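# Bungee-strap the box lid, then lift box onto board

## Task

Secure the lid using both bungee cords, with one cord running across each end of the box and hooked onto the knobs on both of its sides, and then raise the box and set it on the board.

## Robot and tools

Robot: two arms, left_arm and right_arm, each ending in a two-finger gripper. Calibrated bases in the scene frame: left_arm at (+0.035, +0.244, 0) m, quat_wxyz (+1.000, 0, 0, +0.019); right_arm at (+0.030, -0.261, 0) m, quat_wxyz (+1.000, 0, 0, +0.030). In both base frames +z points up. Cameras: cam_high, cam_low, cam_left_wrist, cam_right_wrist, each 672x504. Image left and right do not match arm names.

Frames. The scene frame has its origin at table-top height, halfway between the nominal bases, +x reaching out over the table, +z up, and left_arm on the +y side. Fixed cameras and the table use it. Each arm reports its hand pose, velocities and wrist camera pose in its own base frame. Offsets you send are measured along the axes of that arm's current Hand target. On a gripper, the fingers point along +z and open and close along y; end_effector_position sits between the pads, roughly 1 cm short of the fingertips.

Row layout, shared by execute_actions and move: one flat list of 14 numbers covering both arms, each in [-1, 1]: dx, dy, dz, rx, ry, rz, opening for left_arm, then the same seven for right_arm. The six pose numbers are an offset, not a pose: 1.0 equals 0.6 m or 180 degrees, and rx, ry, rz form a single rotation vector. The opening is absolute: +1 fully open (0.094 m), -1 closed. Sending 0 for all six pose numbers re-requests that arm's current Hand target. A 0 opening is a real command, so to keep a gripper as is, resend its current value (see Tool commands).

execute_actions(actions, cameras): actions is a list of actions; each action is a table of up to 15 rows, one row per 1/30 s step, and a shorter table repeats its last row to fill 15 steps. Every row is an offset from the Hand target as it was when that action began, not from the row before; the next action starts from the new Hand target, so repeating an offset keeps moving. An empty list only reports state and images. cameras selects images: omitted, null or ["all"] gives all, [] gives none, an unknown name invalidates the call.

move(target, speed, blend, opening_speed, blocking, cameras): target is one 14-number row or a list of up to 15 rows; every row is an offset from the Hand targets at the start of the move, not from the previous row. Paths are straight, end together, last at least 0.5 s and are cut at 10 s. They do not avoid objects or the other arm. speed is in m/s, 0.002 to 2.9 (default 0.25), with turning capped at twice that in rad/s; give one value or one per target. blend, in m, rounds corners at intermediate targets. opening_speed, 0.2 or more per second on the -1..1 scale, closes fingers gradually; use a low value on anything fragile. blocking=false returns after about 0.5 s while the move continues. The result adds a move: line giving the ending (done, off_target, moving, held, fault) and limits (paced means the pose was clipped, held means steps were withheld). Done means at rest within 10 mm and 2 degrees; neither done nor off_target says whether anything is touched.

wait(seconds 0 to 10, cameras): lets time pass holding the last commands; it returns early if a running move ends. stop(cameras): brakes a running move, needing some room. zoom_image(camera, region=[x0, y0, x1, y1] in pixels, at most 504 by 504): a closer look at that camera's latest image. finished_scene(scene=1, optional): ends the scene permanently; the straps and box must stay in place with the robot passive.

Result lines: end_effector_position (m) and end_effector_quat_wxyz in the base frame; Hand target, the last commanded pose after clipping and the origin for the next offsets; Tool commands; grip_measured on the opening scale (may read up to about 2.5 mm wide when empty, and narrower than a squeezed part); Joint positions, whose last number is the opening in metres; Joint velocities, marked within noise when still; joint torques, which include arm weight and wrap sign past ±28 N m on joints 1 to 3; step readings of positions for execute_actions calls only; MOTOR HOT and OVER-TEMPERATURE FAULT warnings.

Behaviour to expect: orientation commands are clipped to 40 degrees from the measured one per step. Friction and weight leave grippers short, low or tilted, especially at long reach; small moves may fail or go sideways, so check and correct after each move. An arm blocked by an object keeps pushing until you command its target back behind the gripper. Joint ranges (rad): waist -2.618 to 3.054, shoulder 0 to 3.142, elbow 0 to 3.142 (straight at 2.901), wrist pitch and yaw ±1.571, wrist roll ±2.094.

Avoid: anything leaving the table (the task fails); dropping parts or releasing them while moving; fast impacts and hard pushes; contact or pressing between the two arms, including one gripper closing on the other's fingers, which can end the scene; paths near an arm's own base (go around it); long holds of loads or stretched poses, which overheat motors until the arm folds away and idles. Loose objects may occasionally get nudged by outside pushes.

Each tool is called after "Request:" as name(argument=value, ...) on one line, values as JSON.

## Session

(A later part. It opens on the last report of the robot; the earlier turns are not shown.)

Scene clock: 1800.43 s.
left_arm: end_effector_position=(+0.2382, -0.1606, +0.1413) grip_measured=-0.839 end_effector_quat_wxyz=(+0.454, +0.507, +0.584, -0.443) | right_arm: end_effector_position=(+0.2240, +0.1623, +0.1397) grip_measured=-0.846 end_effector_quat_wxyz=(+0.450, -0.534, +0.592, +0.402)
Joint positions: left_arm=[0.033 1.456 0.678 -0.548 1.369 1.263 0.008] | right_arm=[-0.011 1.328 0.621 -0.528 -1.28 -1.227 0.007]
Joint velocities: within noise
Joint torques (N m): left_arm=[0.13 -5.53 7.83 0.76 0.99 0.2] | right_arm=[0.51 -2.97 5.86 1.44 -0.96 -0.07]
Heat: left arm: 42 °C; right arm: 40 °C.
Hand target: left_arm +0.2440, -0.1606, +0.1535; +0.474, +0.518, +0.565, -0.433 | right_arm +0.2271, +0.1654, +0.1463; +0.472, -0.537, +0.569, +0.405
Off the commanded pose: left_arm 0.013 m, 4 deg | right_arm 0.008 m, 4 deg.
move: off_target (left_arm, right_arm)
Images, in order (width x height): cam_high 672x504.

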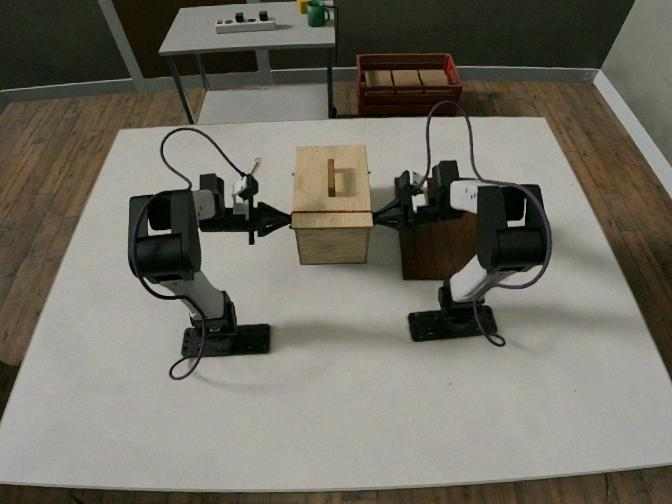

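Request:
wait(seconds=0.0, cameras=["cam_right_wrist","cam_high"])

Request:
zoom_image(camera="cam_right_wrist", region=[290, 250, 330, 300])

Request:
zoom_image(camera="cam_high", region=[280, 190, 400, 270])

Scene clock: 1801.50 s.
left_arm: end_effector_position=(+0.2382, -0.1606, +0.1413) grip_measured=-0.839 end_effector_quat_wxyz=(+0.454, +0.507, +0.584, -0.443) | right_arm: end_effector_position=(+0.2240, +0.1623, +0.1397) grip_measured=-0.846 end_effector_quat_wxyz=(+0.451, -0.533, +0.592, +0.402)
Joint positions: left_arm=[0.033 1.456 0.678 -0.548 1.369 1.263 0.008] | right_arm=[-0.011 1.328 0.62 -0.528 -1.28 -1.227 0.007]
Joint velocities: within noise
Joint torques (N m): left_arm=[0.13 -5.5 7.84 0.76 0.99 0.2] | right_arm=[0.51 -2.99 5.9 1.47 -0.97 -0.06]
Heat: left arm: 42 °C; right arm: 40 °C.
Hand target: left_arm +0.2440, -0.1606, +0.1535; +0.474, +0.518, +0.565, -0.433 | right_arm +0.2271, +0.1654, +0.1462; +0.472, -0.537, +0.569, +0.405
Tool commands: left_gripper/opening=-1.0 right_gripper/opening=-1.0
Off the commanded pose: left_arm 0.013 m, 4 deg | right_arm 0.008 m, 4 deg.
Images, in order (width x height): cam_high 672x504, cam_right_wrist 672x504.

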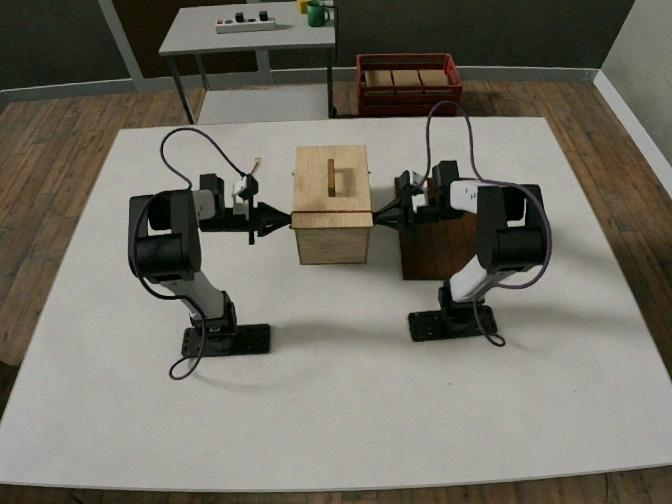

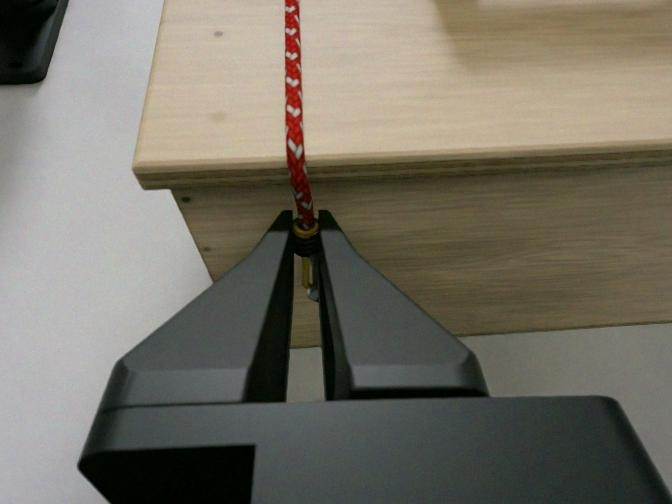

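Scaled by 10.080.

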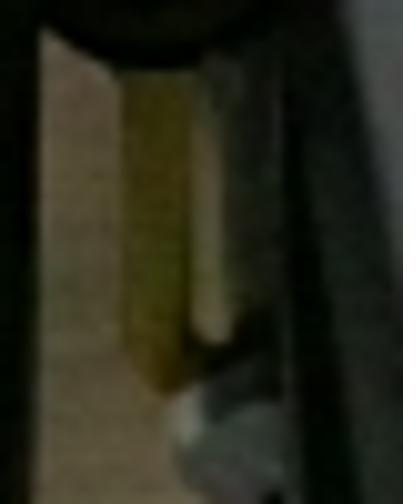

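Scaled by 4.200.

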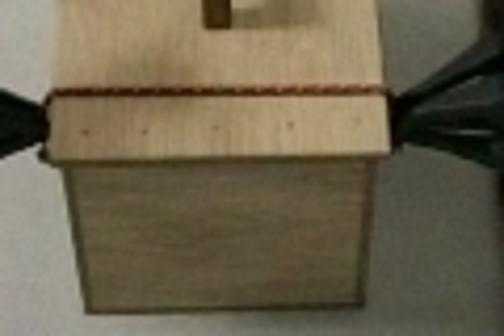

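Request:
move(target=[0.0149,-0.0067,0.002,0,0,0,-1.0,0,0,0,0,0,0,-1.0], speed=0.03, cameras=["cam_left_wrist"])

Scene clock: 1805.50 s.
left_arm: end_effector_position=(+0.2396, -0.1605, +0.1417) grip_measured=-0.839 end_effector_quat_wxyz=(+0.458, +0.510, +0.580, -0.439) | right_arm: end_effector_position=(+0.2253, +0.1623, +0.1400) grip_measured=-0.846 end_effector_quat_wxyz=(+0.453, -0.536, +0.590, +0.399)
Joint positions: left_arm=[0.033 1.456 0.678 -0.535 1.369 1.264 0.008] | right_arm=[-0.011 1.328 0.62 -0.517 -1.279 -1.227 0.007]
Joint velocities: within noise
Joint torques (N m): left_arm=[0.16 -4.81 5.24 0.94 0.98 0.31] | right_arm=[0.53 -3.06 5.82 1.41 -0.95 -0.04]
Heat: left arm: 42 °C; right arm: 40 °C.
Hand target: left_arm +0.2400, -0.1606, +0.1445; +0.474, +0.518, +0.565, -0.433 | right_arm +0.2270, +0.1654, +0.1462; +0.472, -0.537, +0.569, +0.406
Off the commanded pose: left_arm 0.003 m, 3 deg | right_arm 0.007 m, 3 deg.
move: off_target (left_arm, right_arm)
Images, in order (width x height): cam_left_wrist 672x504.

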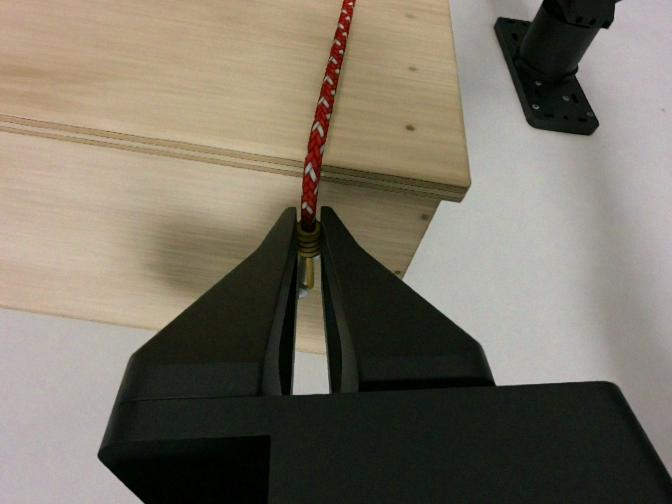

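Request:
move(target=[0,0,0,0,0,0,-0.6,0,0,0,0,0,0,-1.0], speed=0.03, opening_speed=0.4, cameras=["cam_left_wrist"])

Request:
zoom_image(camera="cam_left_wrist", region=[270, 200, 350, 300])

Scene clock: 1807.43 s.
left_arm: end_effector_position=(+0.2411, -0.1605, +0.1422) grip_measured=-0.603 end_effector_quat_wxyz=(+0.462, +0.513, +0.577, -0.436) | right_arm: end_effector_position=(+0.2255, +0.1622, +0.1400) grip_measured=-0.846 end_effector_quat_wxyz=(+0.454, -0.536, +0.590, +0.398)
Joint positions: left_arm=[0.033 1.456 0.678 -0.52 1.369 1.264 0.019] | right_arm=[-0.011 1.328 0.62 -0.516 -1.279 -1.227 0.007]
Joint velocities: within noise
Joint torques (N m): left_arm=[0.13 -4.92 5.09 0.9 0.98 0.24] | right_arm=[0.51 -3.07 5.75 1.42 -0.98 -0.02]
Heat: left arm: 42 °C; right arm: 40 °C.
Hand target: left_arm +0.2400, -0.1606, +0.1445; +0.474, +0.518, +0.565, -0.433 | right_arm +0.2270, +0.1654, +0.1462; +0.472, -0.537, +0.569, +0.405
Off the commanded pose: left_arm 0.003 m, 2 deg | right_arm 0.007 m, 3 deg.
move: off_target (right_arm)
Images, in order (width x height): cam_left_wrist 672x504.

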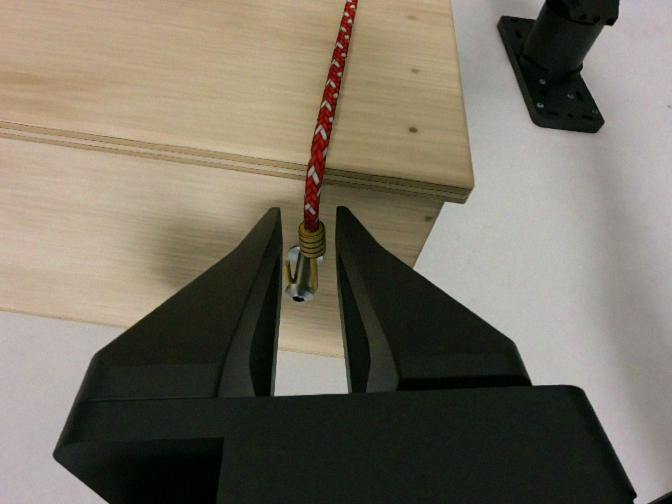

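Scaled by 5.040.

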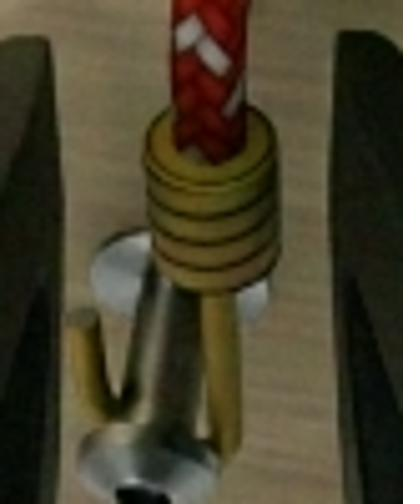

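Request:
move(target=[0,0,-0.12,0,0,0,-0.6,0,0,0,0,0,0,-1.0], speed=0.1, cameras=["cam_left_wrist","cam_high"])

Request:
zoom_image(camera="cam_high", region=[280, 190, 400, 270])

Scene clock: 1810.73 s.
left_arm: end_effector_position=(+0.2291, -0.0915, +0.1537) grip_measured=-0.603 end_effector_quat_wxyz=(+0.461, +0.491, +0.623, -0.399) | right_arm: end_effector_position=(+0.2255, +0.1622, +0.1400) grip_measured=-0.846 end_effector_quat_wxyz=(+0.454, -0.536, +0.590, +0.398)
Joint positions: left_arm=[0.348 1.585 0.867 -1.385 1.268 2.078 0.019] | right_arm=[-0.011 1.328 0.62 -0.516 -1.279 -1.227 0.007]
Joint velocities: within noise
Joint torques (N m): left_arm=[-0.38 -4 7.27 -0.74 0.7 0.3] | right_arm=[0.54 -3.07 5.76 1.42 -0.98 -0.03]
Heat: left arm: 42 °C; right arm: 40 °C.
Hand target: left_arm +0.2337, -0.0899, +0.1571; +0.474, +0.518, +0.565, -0.433 | right_arm +0.2270, +0.1654, +0.1462; +0.472, -0.537, +0.569, +0.405
Off the commanded pose: left_arm 0.006 m, 8 deg | right_arm 0.007 m, 3 deg.
joint sent to its limit (left arm) — joint 6 (wrist roll), upper limit. The joint targets are off in orientation, not in position.
move: off_target (left_arm, right_arm)
Images, in order (width x height): cam_high 672x504, cam_left_wrist 672x504.

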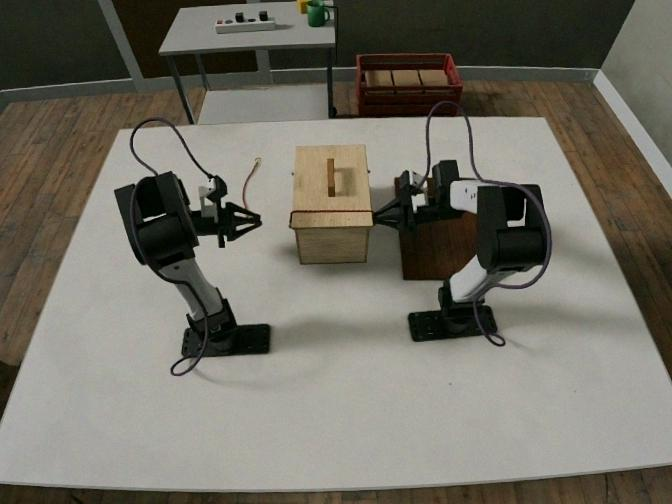

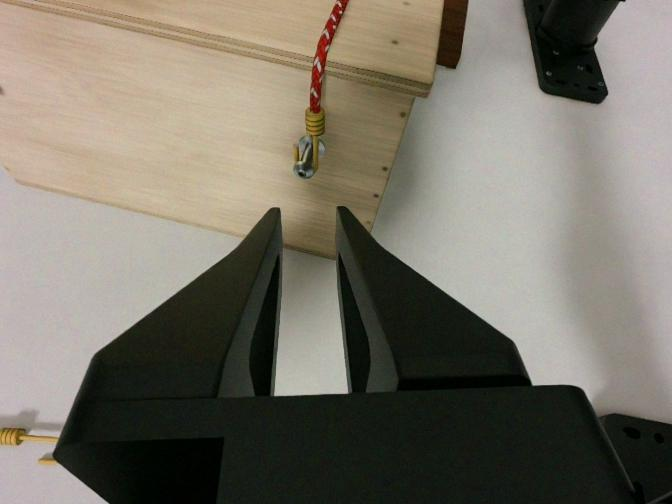

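Scaled by 4.200.

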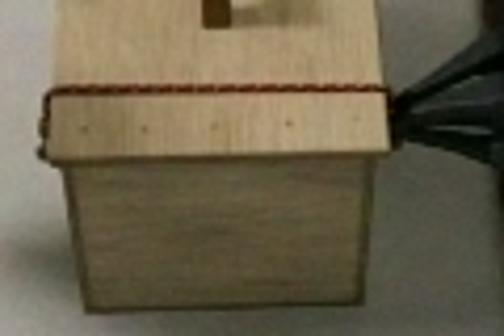

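Request:
move(target=[0,0,0,0,0,0,-0.6,0.004,0,-0.005,0,0,0,-1.0], speed=0.03, cameras=[])

Request:
move(target=[0,0,0,0,0,0,-0.6,0,0,0,0,0,0,-0.6], speed=0.03, opening_speed=0.4, cameras=["cam_right_wrist"])

Request:
zoom_image(camera="cam_right_wrist", region=[260, 200, 360, 310])

Scene clock: 1812.93 s.
left_arm: end_effector_position=(+0.2288, -0.0915, +0.1537) grip_measured=-0.603 end_effector_quat_wxyz=(+0.460, +0.491, +0.623, -0.399) | right_arm: end_effector_position=(+0.2254, +0.1617, +0.1395) grip_measured=-0.846 end_effector_quat_wxyz=(-0.457, +0.537, -0.586, -0.400)
Joint positions: left_arm=[0.348 1.585 0.868 -1.387 1.266 2.078 0.019] | right_arm=[-0.015 1.337 0.62 -0.52 -1.289 -1.247 0.007]
Joint velocities: within noise
Joint torques (N m): left_arm=[-0.4 -3.99 7.32 -0.74 0.69 0.25] | right_arm=[-0.35 -2.93 6.13 1.11 -0.94 -0.2]
Heat: left arm: 42 °C; right arm: 39 °C.
Hand target: left_arm +0.2338, -0.0899, +0.1571; +0.475, +0.518, +0.565, -0.433 | right_arm +0.2267, +0.1620, +0.1447; -0.472, +0.537, -0.569, -0.405
Off the commanded pose: left_arm 0.006 m, 8 deg | right_arm 0.005 m, 3 deg.
joint sent to its limit (left arm) — joint 6 (wrist roll), upper limit. The joint targets are off in orientation, not in position.
move: off_target (left_arm, right_arm)
No camera images: "cameras" was empty.

Scene clock: 1815.43 s.
left_arm: end_effector_position=(+0.2288, -0.0915, +0.1536) grip_measured=-0.603 end_effector_quat_wxyz=(+0.460, +0.491, +0.623, -0.399) | right_arm: end_effector_position=(+0.2251, +0.1628, +0.1437) grip_measured=-0.603 end_effector_quat_wxyz=(-0.465, +0.537, -0.575, -0.405)
Joint positions: left_arm=[0.348 1.585 0.868 -1.387 1.266 2.079 0.019] | right_arm=[-0.016 1.337 0.62 -0.512 -1.314 -1.253 0.019]
Joint velocities: within noise
Joint torques (N m): left_arm=[-0.39 -4 7.31 -0.74 0.69 0.25] | right_arm=[-0.29 -2.85 6.15 1.03 -0.7 -0.16]
Heat: left arm: 42 °C; right arm: 39 °C.
Hand target: left_arm +0.2337, -0.0899, +0.1571; +0.475, +0.518, +0.565, -0.433 | right_arm +0.2268, +0.1619, +0.1446; -0.472, +0.537, -0.569, -0.405
Off the commanded pose: left_arm 0.006 m, 8 deg | right_arm 0.002 m, 1 deg.
joint sent to its limit (left arm) — joint 6 (wrist roll), upper limit. The joint targets are off in orientation, not in position.
move: off_target (left_arm)
Images, in order (width x height): cam_right_wrist 672x504.

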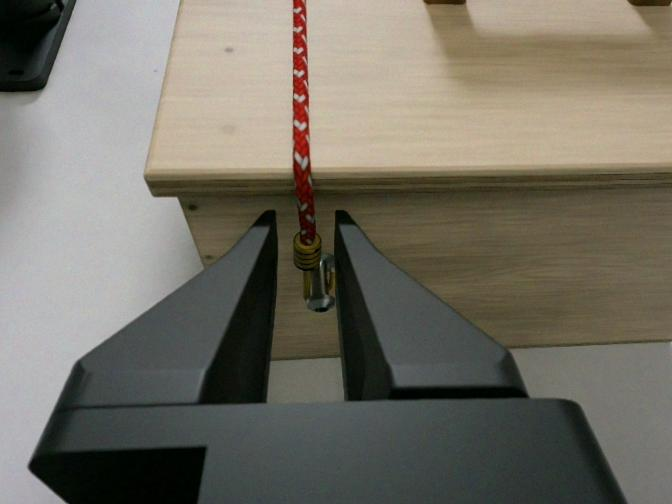

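Scaled by 4.582.

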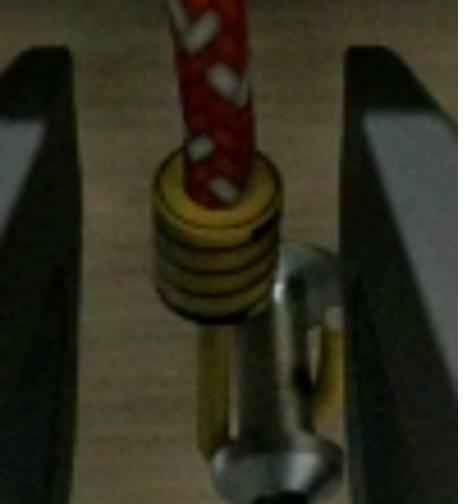

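Request:
move(target=[-0.02,0,-0.12,0,0,0,-0.6,-0.02,0,-0.14,0,0,0,-0.6], speed=0.12)

Request:
zoom_image(camera="cam_low", region=[250, 210, 460, 390])

Request:
zoom_image(camera="cam_high", region=[220, 130, 400, 270])

Scene clock: 1821.57 s.
left_arm: end_effector_position=(+0.2254, -0.0257, +0.1735) grip_measured=-0.603 end_effector_quat_wxyz=(+0.449, +0.453, +0.703, -0.314) | right_arm: end_effector_position=(+0.2148, +0.0848, +0.1722) grip_measured=-0.603 end_effector_quat_wxyz=(+0.459, -0.509, +0.632, +0.361)
Joint positions: left_arm=[0.628 1.485 0.966 -1.549 1.099 2.079 0.019] | right_arm=[-0.394 1.448 0.875 -1.459 -1.208 -2.071 0.019]
Joint velocities: within noise
Joint torques (N m): left_arm=[0.43 -5.49 7.66 -0.75 0.66 0.24] | right_arm=[0.68 -2.84 7.75 -0.64 -0.4 -0.21]
Heat: left arm: 42 °C; right arm: 40 °C.
Hand target: left_arm +0.2276, -0.0214, +0.1814; +0.474, +0.518, +0.565, -0.433 | right_arm +0.2180, +0.0833, +0.1753; +0.472, -0.537, +0.569, +0.405
Off the commanded pose: left_arm 0.009 m, 23 deg | right_arm 0.005 m, 10 deg.
joint sent to its limit (left arm) — joint 4 (wrist pitch), lower limit; joint 6 (wrist roll), upper limit. The joint targets are off in orientation, not in position.
joint sent to its limit (right arm) — joint 6 (wrist roll), lower limit. The joint targets are off in orientation, not in position.
move: off_target (left_arm, right_arm)

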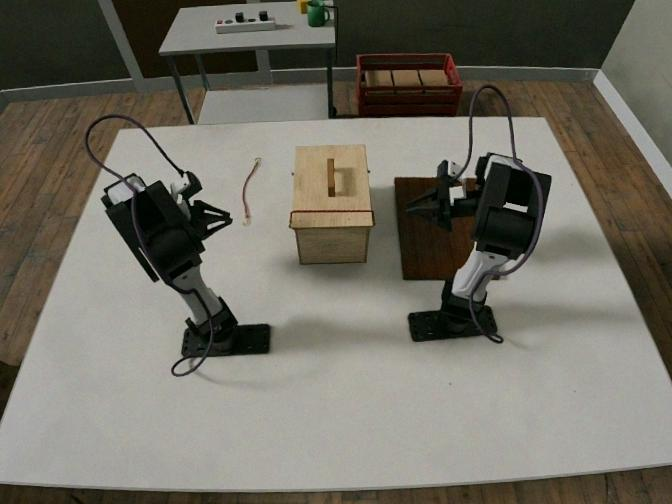

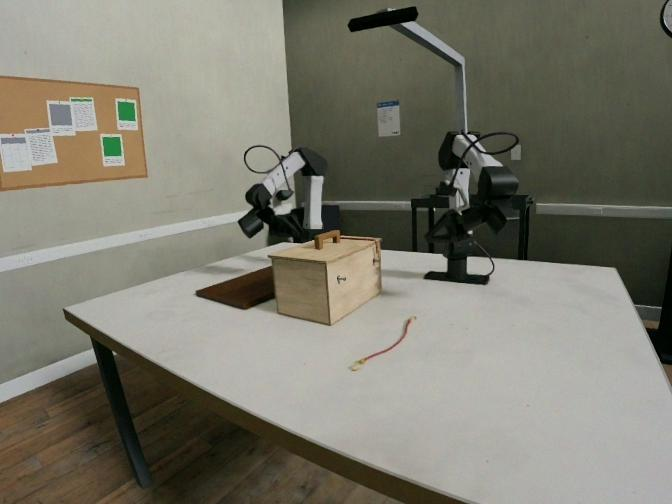

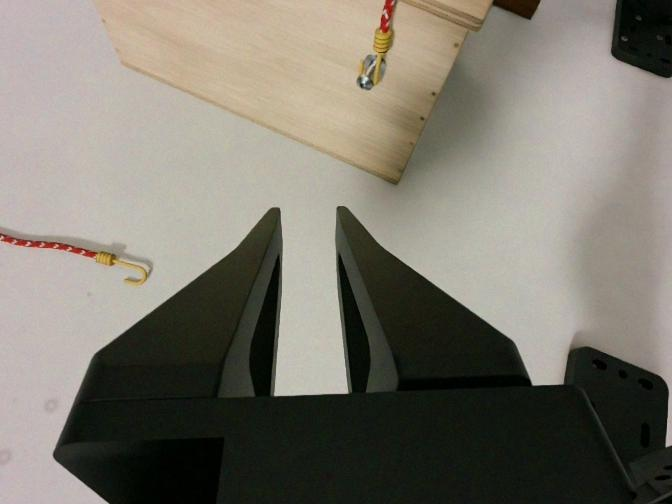

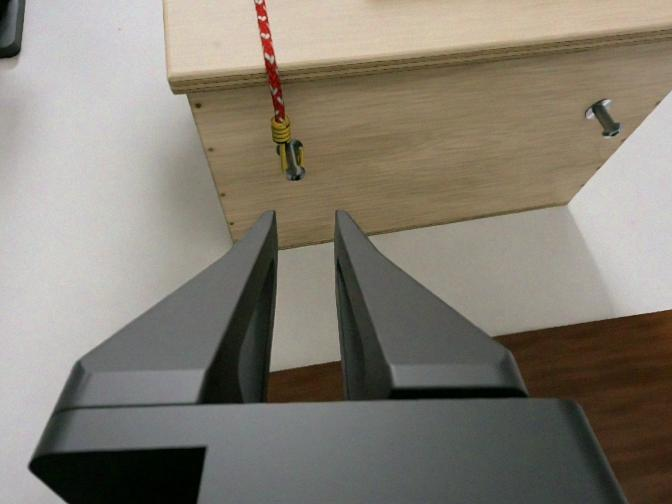

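Scaled by 2.400.

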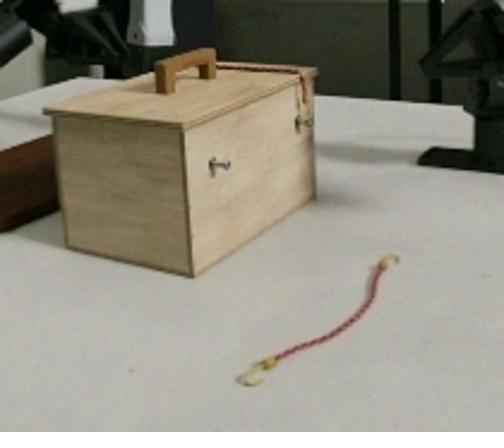

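Scaled by 2.800.

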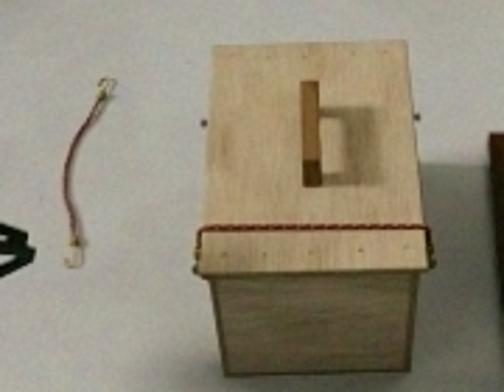

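Request:
move(target=[0.02955,0.2187,0.03925,-0.3253,0.355,-0.3881,-0.6,0,0,0,0,0,0,-0.6], speed=0.3, cameras=["cam_left_wrist","cam_high"])

Scene clock: 1845.33 s.
left_arm: end_effector_position=(+0.3554, -0.0299, +0.1555) grip_measured=-0.603 end_effector_quat_wxyz=(-0.006, +0.001, +1.000, -0.006) | right_arm: end_effector_position=(+0.2144, +0.0848, +0.1719) grip_measured=-0.603 end_effector_quat_wxyz=(+0.458, -0.510, +0.632, +0.361)
Joint positions: left_arm=[-0.078 1.92 1.838 -1.5 0.012 -0.076 0.019] | right_arm=[-0.394 1.448 0.875 -1.461 -1.205 -2.072 0.019]
Joint velocities: within noise
Joint torques (N m): left_arm=[-0.42 -8.06 8.81 0.18 0 -0.07] | right_arm=[0.72 -2.77 7.84 -0.6 -0.47 -0.15]
Heat: left arm: 43 °C; right arm: 39 °C.
Hand target: left_arm +0.3601, -0.0300, +0.1601; +0.000, -0.001, +1.000, +0.000 | right_arm +0.2180, +0.0833, +0.1752; +0.472, -0.537, +0.569, +0.405
Off the commanded pose: left_arm 0.007 m, 1 deg | right_arm 0.005 m, 10 deg.
joint sent to its limit (right arm) — joint 6 (wrist roll), lower limit. The joint targets are off in orientation, not in position.
move: off_target (right_arm)
Images, in order (width x height): cam_high 672x504, cam_left_wrist 672x504.

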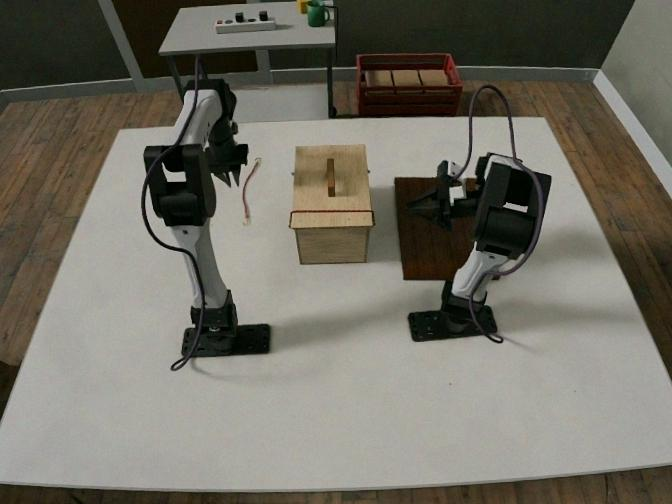

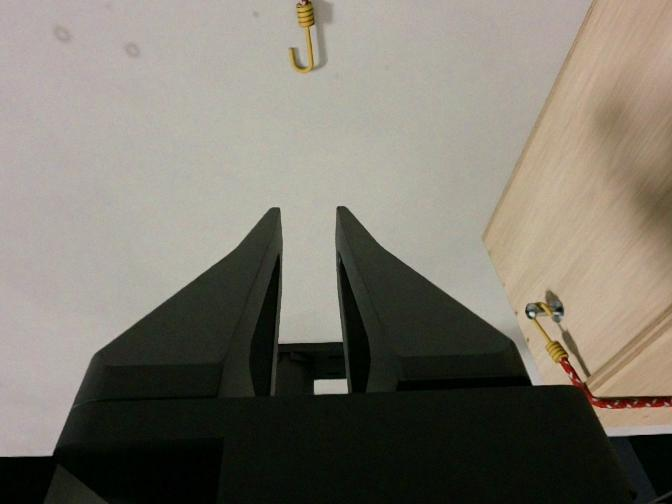

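Request:
zoom_image(camera="cam_left_wrist", region=[260, 0, 360, 90])

Scaled by 5.040.

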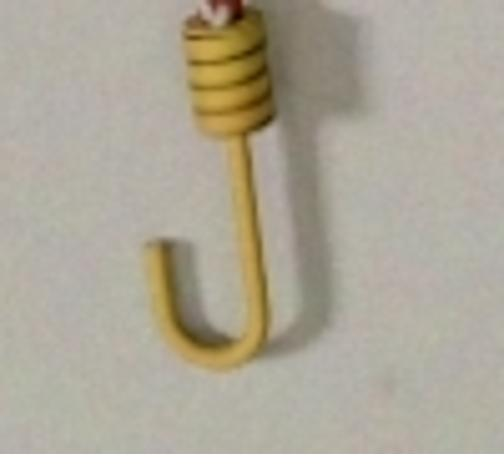

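Request:
move(target=[-0.0323,-0.0008,0.1635,0,0,-0.030,-0.5,0,0,0,0,0,0,-0.6], speed=0.15, cameras=["cam_left_wrist"])

Request:
zoom_image(camera="cam_left_wrist", region=[240, 130, 380, 270])

Scene clock: 1858.70 s.
left_arm: end_effector_position=(+0.3794, -0.0317, +0.0659) grip_measured=-0.503 end_effector_quat_wxyz=(+0.000, -0.044, +0.999, -0.006) | right_arm: end_effector_position=(+0.2144, +0.0848, +0.1719) grip_measured=-0.603 end_effector_quat_wxyz=(+0.458, -0.510, +0.632, +0.361)
Joint positions: left_arm=[-0.078 2.007 1.603 -1.166 0.011 -0.167 0.023] | right_arm=[-0.394 1.448 0.875 -1.461 -1.205 -2.072 0.019]
Joint velocities: within noise
Joint torques (N m): left_arm=[-0.18 -9.37 5.46 0.46 -0.02 -0.08] | right_arm=[0.72 -2.77 7.86 -0.6 -0.47 -0.15]
Heat: left arm: 43 °C; right arm: 39 °C.
Hand target: left_arm +0.3796, -0.0303, +0.0621; +0.000, -0.048, +0.999, +0.000 | right_arm +0.2180, +0.0833, +0.1752; +0.472, -0.537, +0.569, +0.405
Off the commanded pose: left_arm 0.004 m, 1 deg | right_arm 0.005 m, 10 deg.
joint sent to its limit (right arm) — joint 6 (wrist roll), lower limit. The joint targets are off in orientation, not in position.
move: off_target (right_arm)
Images, in order (width x height): cam_left_wrist 672x504.

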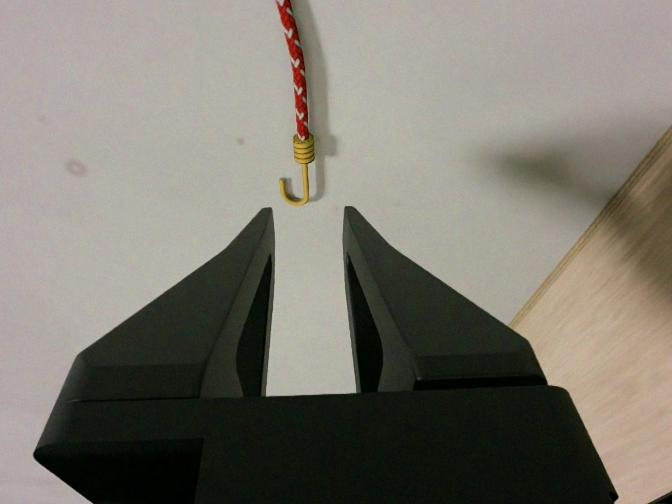

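Scaled by 3.600.

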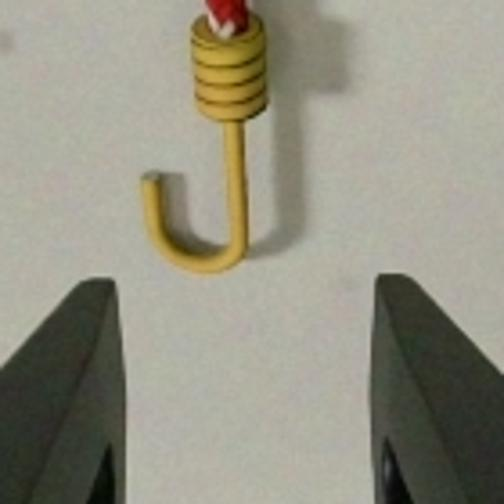

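Request:
move(target=[-0.0047,0.0017,0.0693,0,0,0,-0.5,0,0,0,0,0,0,-0.6], speed=0.08, cameras=["cam_left_wrist"])

Request:
zoom_image(camera="cam_left_wrist", region=[240, 150, 380, 290])

Scene clock: 1863.00 s.
left_arm: end_effector_position=(+0.3829, -0.0319, +0.0257) grip_measured=-0.503 end_effector_quat_wxyz=(+0.002, -0.044, +0.999, -0.006) | right_arm: end_effector_position=(+0.2144, +0.0848, +0.1719) grip_measured=-0.603 end_effector_quat_wxyz=(+0.458, -0.510, +0.632, +0.361)
Joint positions: left_arm=[-0.078 2.053 1.507 -1.02 0.011 -0.167 0.023] | right_arm=[-0.394 1.448 0.875 -1.461 -1.205 -2.072 0.019]
Joint velocities: within noise
Joint torques (N m): left_arm=[0.14 -9.28 5.22 0.49 -0.02 -0.01] | right_arm=[0.72 -2.77 7.86 -0.6 -0.47 -0.15]
Heat: left arm: 43 °C; right arm: 39 °C.
Hand target: left_arm +0.3822, -0.0290, +0.0204; +0.000, -0.048, +0.999, +0.000 | right_arm +0.2180, +0.0833, +0.1752; +0.472, -0.537, +0.569, +0.405
Off the commanded pose: left_arm 0.006 m, 1 deg | right_arm 0.005 m, 10 deg.
joint sent to its limit (right arm) — joint 6 (wrist roll), lower limit. The joint targets are off in orientation, not in position.
move: off_target (right_arm)
Images, in order (width x height): cam_left_wrist 672x504.

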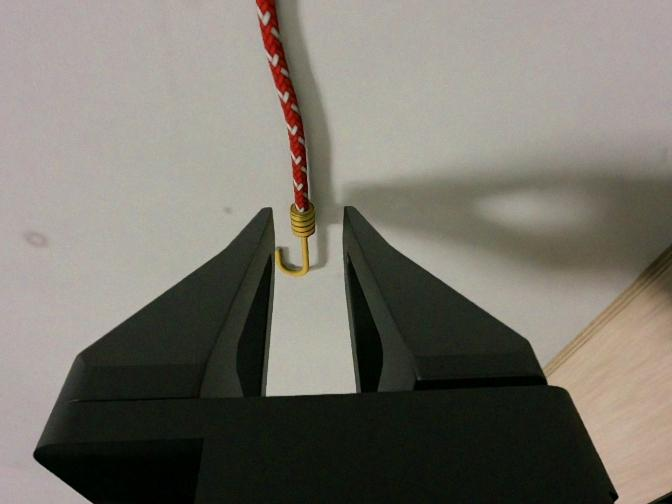

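Scaled by 3.600.

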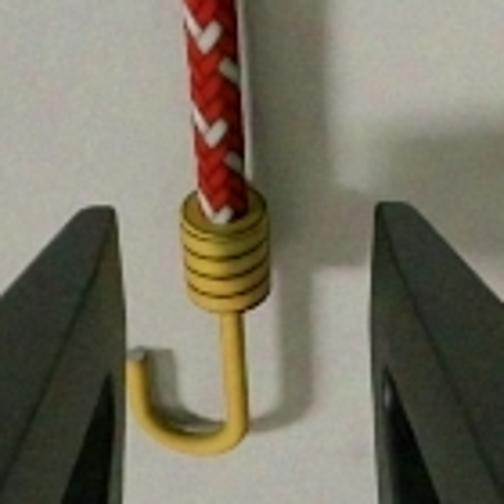

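Request:
move(target=[-0.0013,0.0057,0.0192,0,0,0,-0.5,0,0,0,0,0,0,-0.6], speed=0.04, cameras=["cam_left_wrist"])

Request:
zoom_image(camera="cam_left_wrist", region=[240, 170, 380, 310])

Scene clock: 1867.13 s.
left_arm: end_effector_position=(+0.3838, -0.0313, +0.0155) grip_measured=-0.503 end_effector_quat_wxyz=(+0.003, -0.045, +0.999, -0.006) | right_arm: end_effector_position=(+0.2144, +0.0848, +0.1719) grip_measured=-0.603 end_effector_quat_wxyz=(+0.458, -0.510, +0.633, +0.362)
Joint positions: left_arm=[-0.076 2.066 1.484 -0.981 0.011 -0.167 0.023] | right_arm=[-0.394 1.448 0.875 -1.461 -1.205 -2.072 0.019]
Joint velocities: within noise
Joint torques (N m): left_arm=[0.73 -9.13 5.09 0.48 -0.02 0.09] | right_arm=[0.72 -2.77 7.86 -0.6 -0.47 -0.15]
Heat: left arm: 43 °C; right arm: 39 °C.
Hand target: left_arm +0.3827, -0.0254, +0.0089; +0.000, -0.048, +0.999, +0.000 | right_arm +0.2180, +0.0833, +0.1753; +0.472, -0.537, +0.569, +0.406
Off the commanded pose: left_arm 0.009 m, 1 deg | right_arm 0.005 m, 10 deg.
joint sent to its limit (right arm) — joint 6 (wrist roll), lower limit. The joint targets are off in orientation, not in position.
move: off_target (right_arm)
Images, in order (width x height): cam_left_wrist 672x504.

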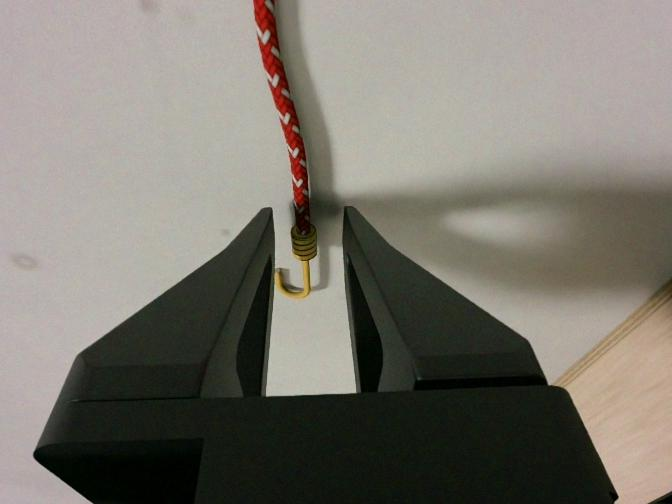

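Scaled by 3.600.

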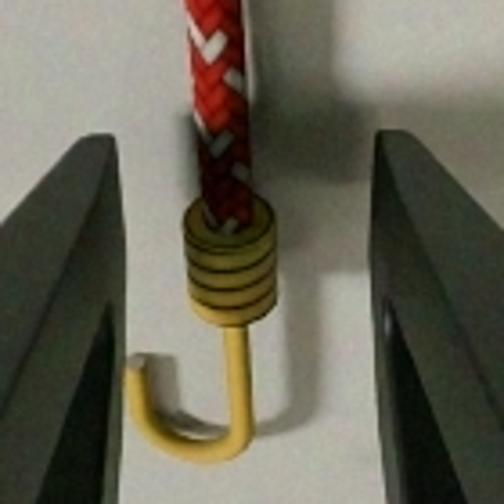

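Request:
move(target=[[-0.0055,0.0045,0.0083,0,0,0,-0.5,0,0,0,0,0,0,-0.6],[-0.0055,0.0045,0.0083,0,0,0,-1.0,0,0,0,0,0,0,-0.6]], speed=0.04, opening_speed=0.4, cameras=["cam_left_wrist","cam_high"])

Request:
zoom_image(camera="cam_left_wrist", region=[240, 170, 380, 310])

Scene clock: 1870.73 s.
left_arm: end_effector_position=(+0.3856, -0.0266, +0.0105) grip_measured=-0.868 end_effector_quat_wxyz=(+0.003, -0.049, +0.999, -0.005) | right_arm: end_effector_position=(+0.2144, +0.0848, +0.1719) grip_measured=-0.603 end_effector_quat_wxyz=(+0.458, -0.510, +0.632, +0.361)
Joint positions: left_arm=[-0.065 2.079 1.484 -0.969 0.009 -0.164 0.006] | right_arm=[-0.394 1.448 0.875 -1.461 -1.205 -2.072 0.019]
Joint velocities: within noise
Joint torques (N m): left_arm=[0.47 -8.94 5.48 0.49 0 0.15] | right_arm=[0.7 -2.77 7.86 -0.61 -0.47 -0.15]
Heat: left arm: 42 °C; right arm: 39 °C.
Hand target: left_arm +0.3857, -0.0224, +0.0039; +0.000, -0.048, +0.999, +0.000 | right_arm +0.2180, +0.0833, +0.1753; +0.472, -0.537, +0.569, +0.405
Off the commanded pose: left_arm 0.008 m, 1 deg | right_arm 0.005 m, 10 deg.
joint sent to its limit (right arm) — joint 6 (wrist roll), lower limit. The joint targets are off in orientation, not in position.
move: off_target (right_arm)
Images, in order (width x height): cam_high 672x504, cam_left_wrist 672x504.

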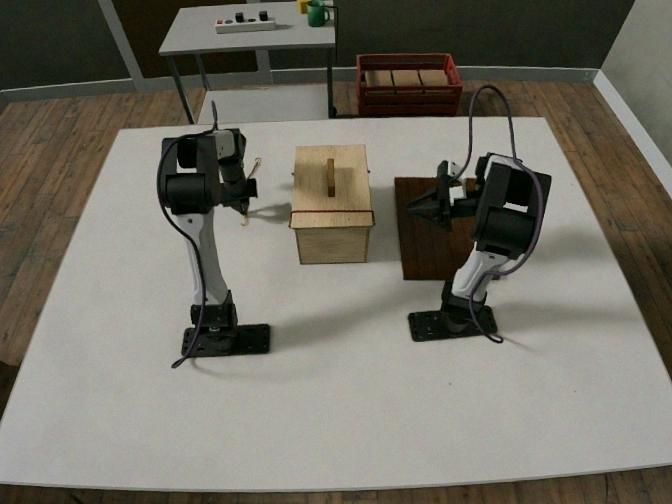

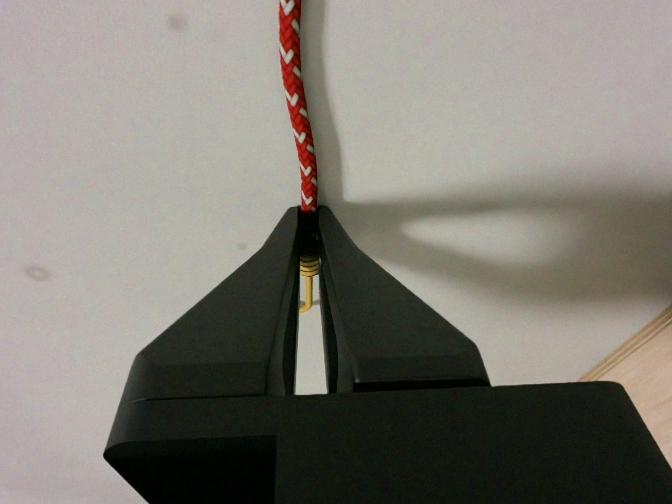

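Scaled by 3.600.

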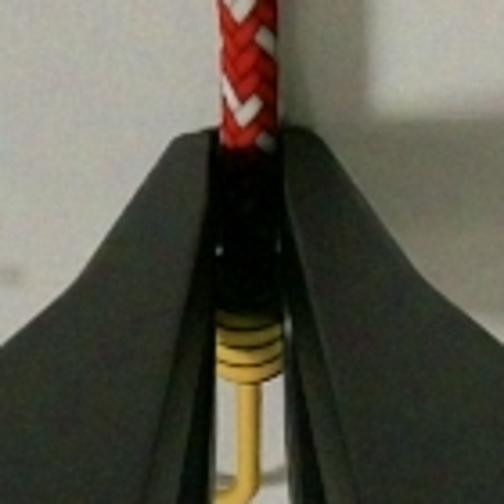

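Request:
move(target=[[0,0,0,0,0,0,-0.5,0,0,0,0,0,0,-0.6],[0.006,-0.0028,-0.0333,0,0,0,-0.5,0,0,0,0,0,0,-0.6],[0.006,-0.0028,-0.0042,0,0,0,-0.5,0,0,0,0,0,0,-0.6]], speed=0.05, cameras=["cam_left_wrist"])

Request:
zoom_image(camera="cam_left_wrist", region=[240, 170, 380, 310])

Scene clock: 1878.00 s.
left_arm: end_effector_position=(+0.3835, -0.0265, +0.0105) grip_measured=-0.503 end_effector_quat_wxyz=(-0.002, -0.049, +0.999, -0.004) | right_arm: end_effector_position=(+0.2144, +0.0848, +0.1719) grip_measured=-0.603 end_effector_quat_wxyz=(+0.458, -0.510, +0.632, +0.361)
Joint positions: left_arm=[-0.065 2.079 1.484 -0.978 0.009 -0.162 0.023] | right_arm=[-0.394 1.448 0.875 -1.461 -1.205 -2.072 0.019]
Joint velocities: within noise
Joint torques (N m): left_arm=[-0.01 -10.11 4.48 0.54 0 0.07] | right_arm=[0.7 -2.77 7.86 -0.6 -0.47 -0.15]
Heat: left arm: 44 °C; right arm: 39 °C.
Hand target: left_arm +0.3823, -0.0245, +0.0064; +0.000, -0.048, +0.999, +0.000 | right_arm +0.2180, +0.0833, +0.1753; +0.472, -0.537, +0.569, +0.405
Off the commanded pose: left_arm 0.005 m, 1 deg | right_arm 0.005 m, 10 deg.
joint sent to its limit (right arm) — joint 6 (wrist roll), lower limit. The joint targets are off in orientation, not in position.
move: off_target (right_arm)
Images, in order (width x height): cam_left_wrist 672x504.

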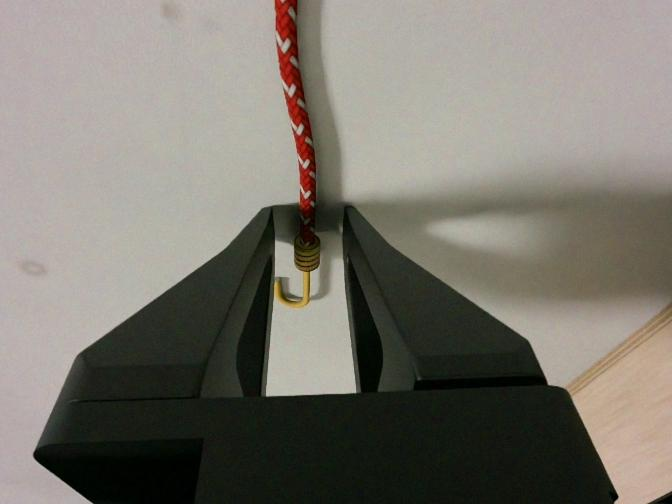

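Scaled by 3.600.

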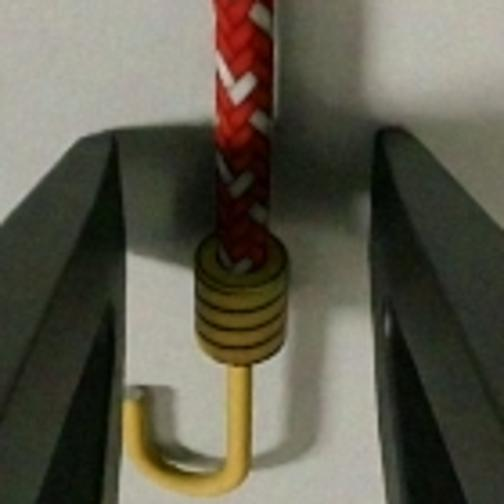

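Request:
move(target=[[0,0.001,-0.0292,0,0,0,-0.5,0,0,0,0,0,0,-0.6],[0,0.001,-0.004,0,0,0,-0.5,0,0,0,0,0,0,-0.6]], speed=0.04, cameras=["cam_left_wrist"])

Request:
zoom_image(camera="cam_left_wrist", region=[240, 170, 380, 310])

Scene clock: 1880.57 s.
left_arm: end_effector_position=(+0.3818, -0.0263, +0.0105) grip_measured=-0.503 end_effector_quat_wxyz=(-0.005, -0.049, +0.999, -0.004) | right_arm: end_effector_position=(+0.2144, +0.0848, +0.1719) grip_measured=-0.603 end_effector_quat_wxyz=(+0.458, -0.510, +0.632, +0.361)
Joint positions: left_arm=[-0.065 2.079 1.484 -0.985 0.009 -0.162 0.023] | right_arm=[-0.394 1.448 0.875 -1.461 -1.205 -2.072 0.019]
Joint velocities: within noise
Joint torques (N m): left_arm=[0.14 -10.4 4.83 0.49 0 0.09] | right_arm=[0.7 -2.77 7.88 -0.6 -0.47 -0.15]
Heat: left arm: 45 °C; right arm: 39 °C.
Hand target: left_arm +0.3822, -0.0239, +0.0088; +0.000, -0.048, +0.999, +0.000 | right_arm +0.2180, +0.0833, +0.1753; +0.472, -0.537, +0.569, +0.405
Off the commanded pose: left_arm 0.003 m, 1 deg | right_arm 0.005 m, 10 deg.
joint sent to its limit (right arm) — joint 6 (wrist roll), lower limit. The joint targets are off in orientation, not in position.
move: off_target (right_arm)
Images, in order (width x height): cam_left_wrist 672x504.

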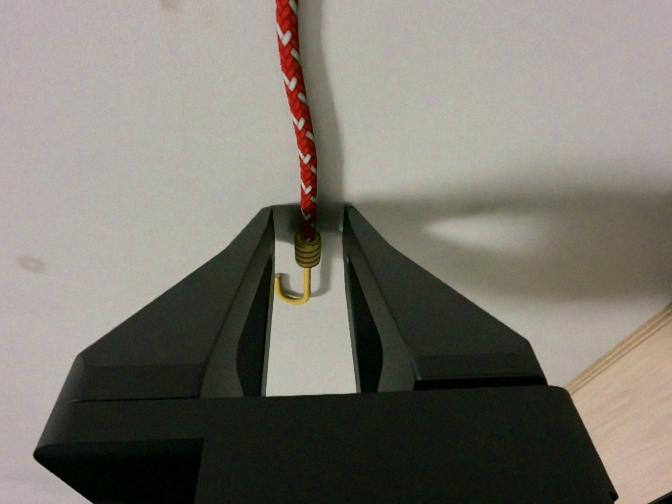

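Scaled by 3.600.

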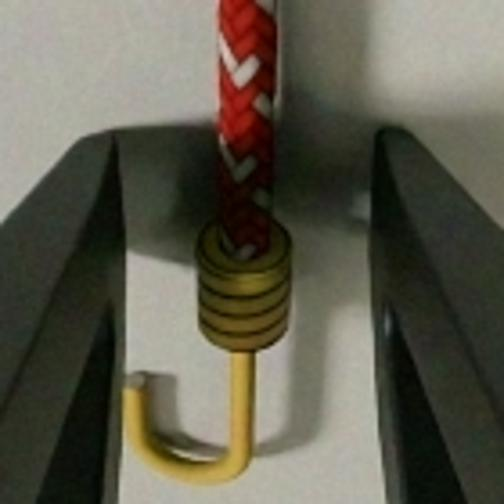

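Request:
move(target=[[-0.001,0.000,-0.05,0,0,0,-0.5,0,0,0,0,0,0,-0.6],[-0.001,0.000,0.0025,0,0,0,-0.5,0,0,0,0,0,0,-0.6]], speed=0.05, cameras=["cam_left_wrist"])

Request:
zoom_image(camera="cam_left_wrist", region=[240, 170, 380, 310])

Scene clock: 1884.53 s.
left_arm: end_effector_position=(+0.3837, -0.0265, +0.0108) grip_measured=-0.503 end_effector_quat_wxyz=(+0.000, -0.049, +0.999, -0.005) | right_arm: end_effector_position=(+0.2144, +0.0848, +0.1719) grip_measured=-0.603 end_effector_quat_wxyz=(+0.458, -0.510, +0.632, +0.361)
Joint positions: left_arm=[-0.065 2.077 1.481 -0.975 0.009 -0.162 0.023] | right_arm=[-0.394 1.448 0.875 -1.461 -1.205 -2.072 0.019]
Joint velocities: within noise
Joint torques (N m): left_arm=[0.13 -9.91 5.04 0.46 0.01 0.09] | right_arm=[0.73 -2.78 7.86 -0.61 -0.47 -0.15]
Heat: left arm: 45 °C; right arm: 39 °C.
Hand target: left_arm +0.3829, -0.0238, +0.0073; +0.000, -0.048, +0.999, +0.000 | right_arm +0.2180, +0.0833, +0.1753; +0.472, -0.537, +0.569, +0.405
Off the commanded pose: left_arm 0.004 m, 1 deg | right_arm 0.005 m, 10 deg.
joint sent to its limit (right arm) — joint 6 (wrist roll), lower limit. The joint targets are off in orientation, not in position.
move: off_target (right_arm)
Images, in order (width x height): cam_left_wrist 672x504.

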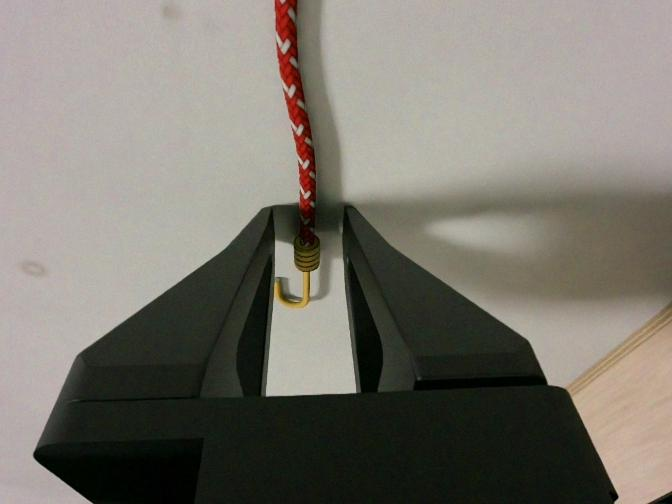

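Scaled by 3.600.

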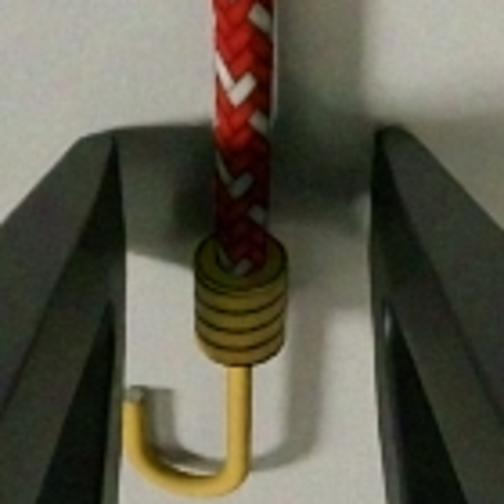

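Request:
move(target=[0,0,-0.0167,0,0,0,-0.5,0,0,0,0,0,0,-0.6], speed=0.05, cameras=[])

Scene clock: 1885.90 s.
left_arm: end_effector_position=(+0.3805, -0.0263, +0.0108) grip_measured=-0.503 end_effector_quat_wxyz=(-0.007, -0.049, +0.999, -0.004) | right_arm: end_effector_position=(+0.2144, +0.0848, +0.1719) grip_measured=-0.603 end_effector_quat_wxyz=(+0.458, -0.510, +0.632, +0.361)
Joint positions: left_arm=[-0.065 2.077 1.481 -0.988 0.009 -0.162 0.023] | right_arm=[-0.394 1.448 0.875 -1.461 -1.205 -2.072 0.019]
Joint velocities: within noise
Joint torques (N m): left_arm=[0.14 -10.97 6.74 0.22 0.01 0.09] | right_arm=[0.72 -2.76 7.84 -0.6 -0.47 -0.15]
Heat: left arm: 45 °C; right arm: 39 °C.
Hand target: left_arm +0.3828, -0.0238, +0.0174; +0.000, -0.048, +0.999, +0.000 | right_arm +0.2180, +0.0833, +0.1753; +0.472, -0.537, +0.569, +0.405
Off the commanded pose: left_arm 0.007 m, 1 deg | right_arm 0.005 m, 10 deg.
joint sent to its limit (right arm) — joint 6 (wrist roll), lower limit. The joint targets are off in orientation, not in position.
move: off_target (right_arm)
No camera images: "cameras" was empty.


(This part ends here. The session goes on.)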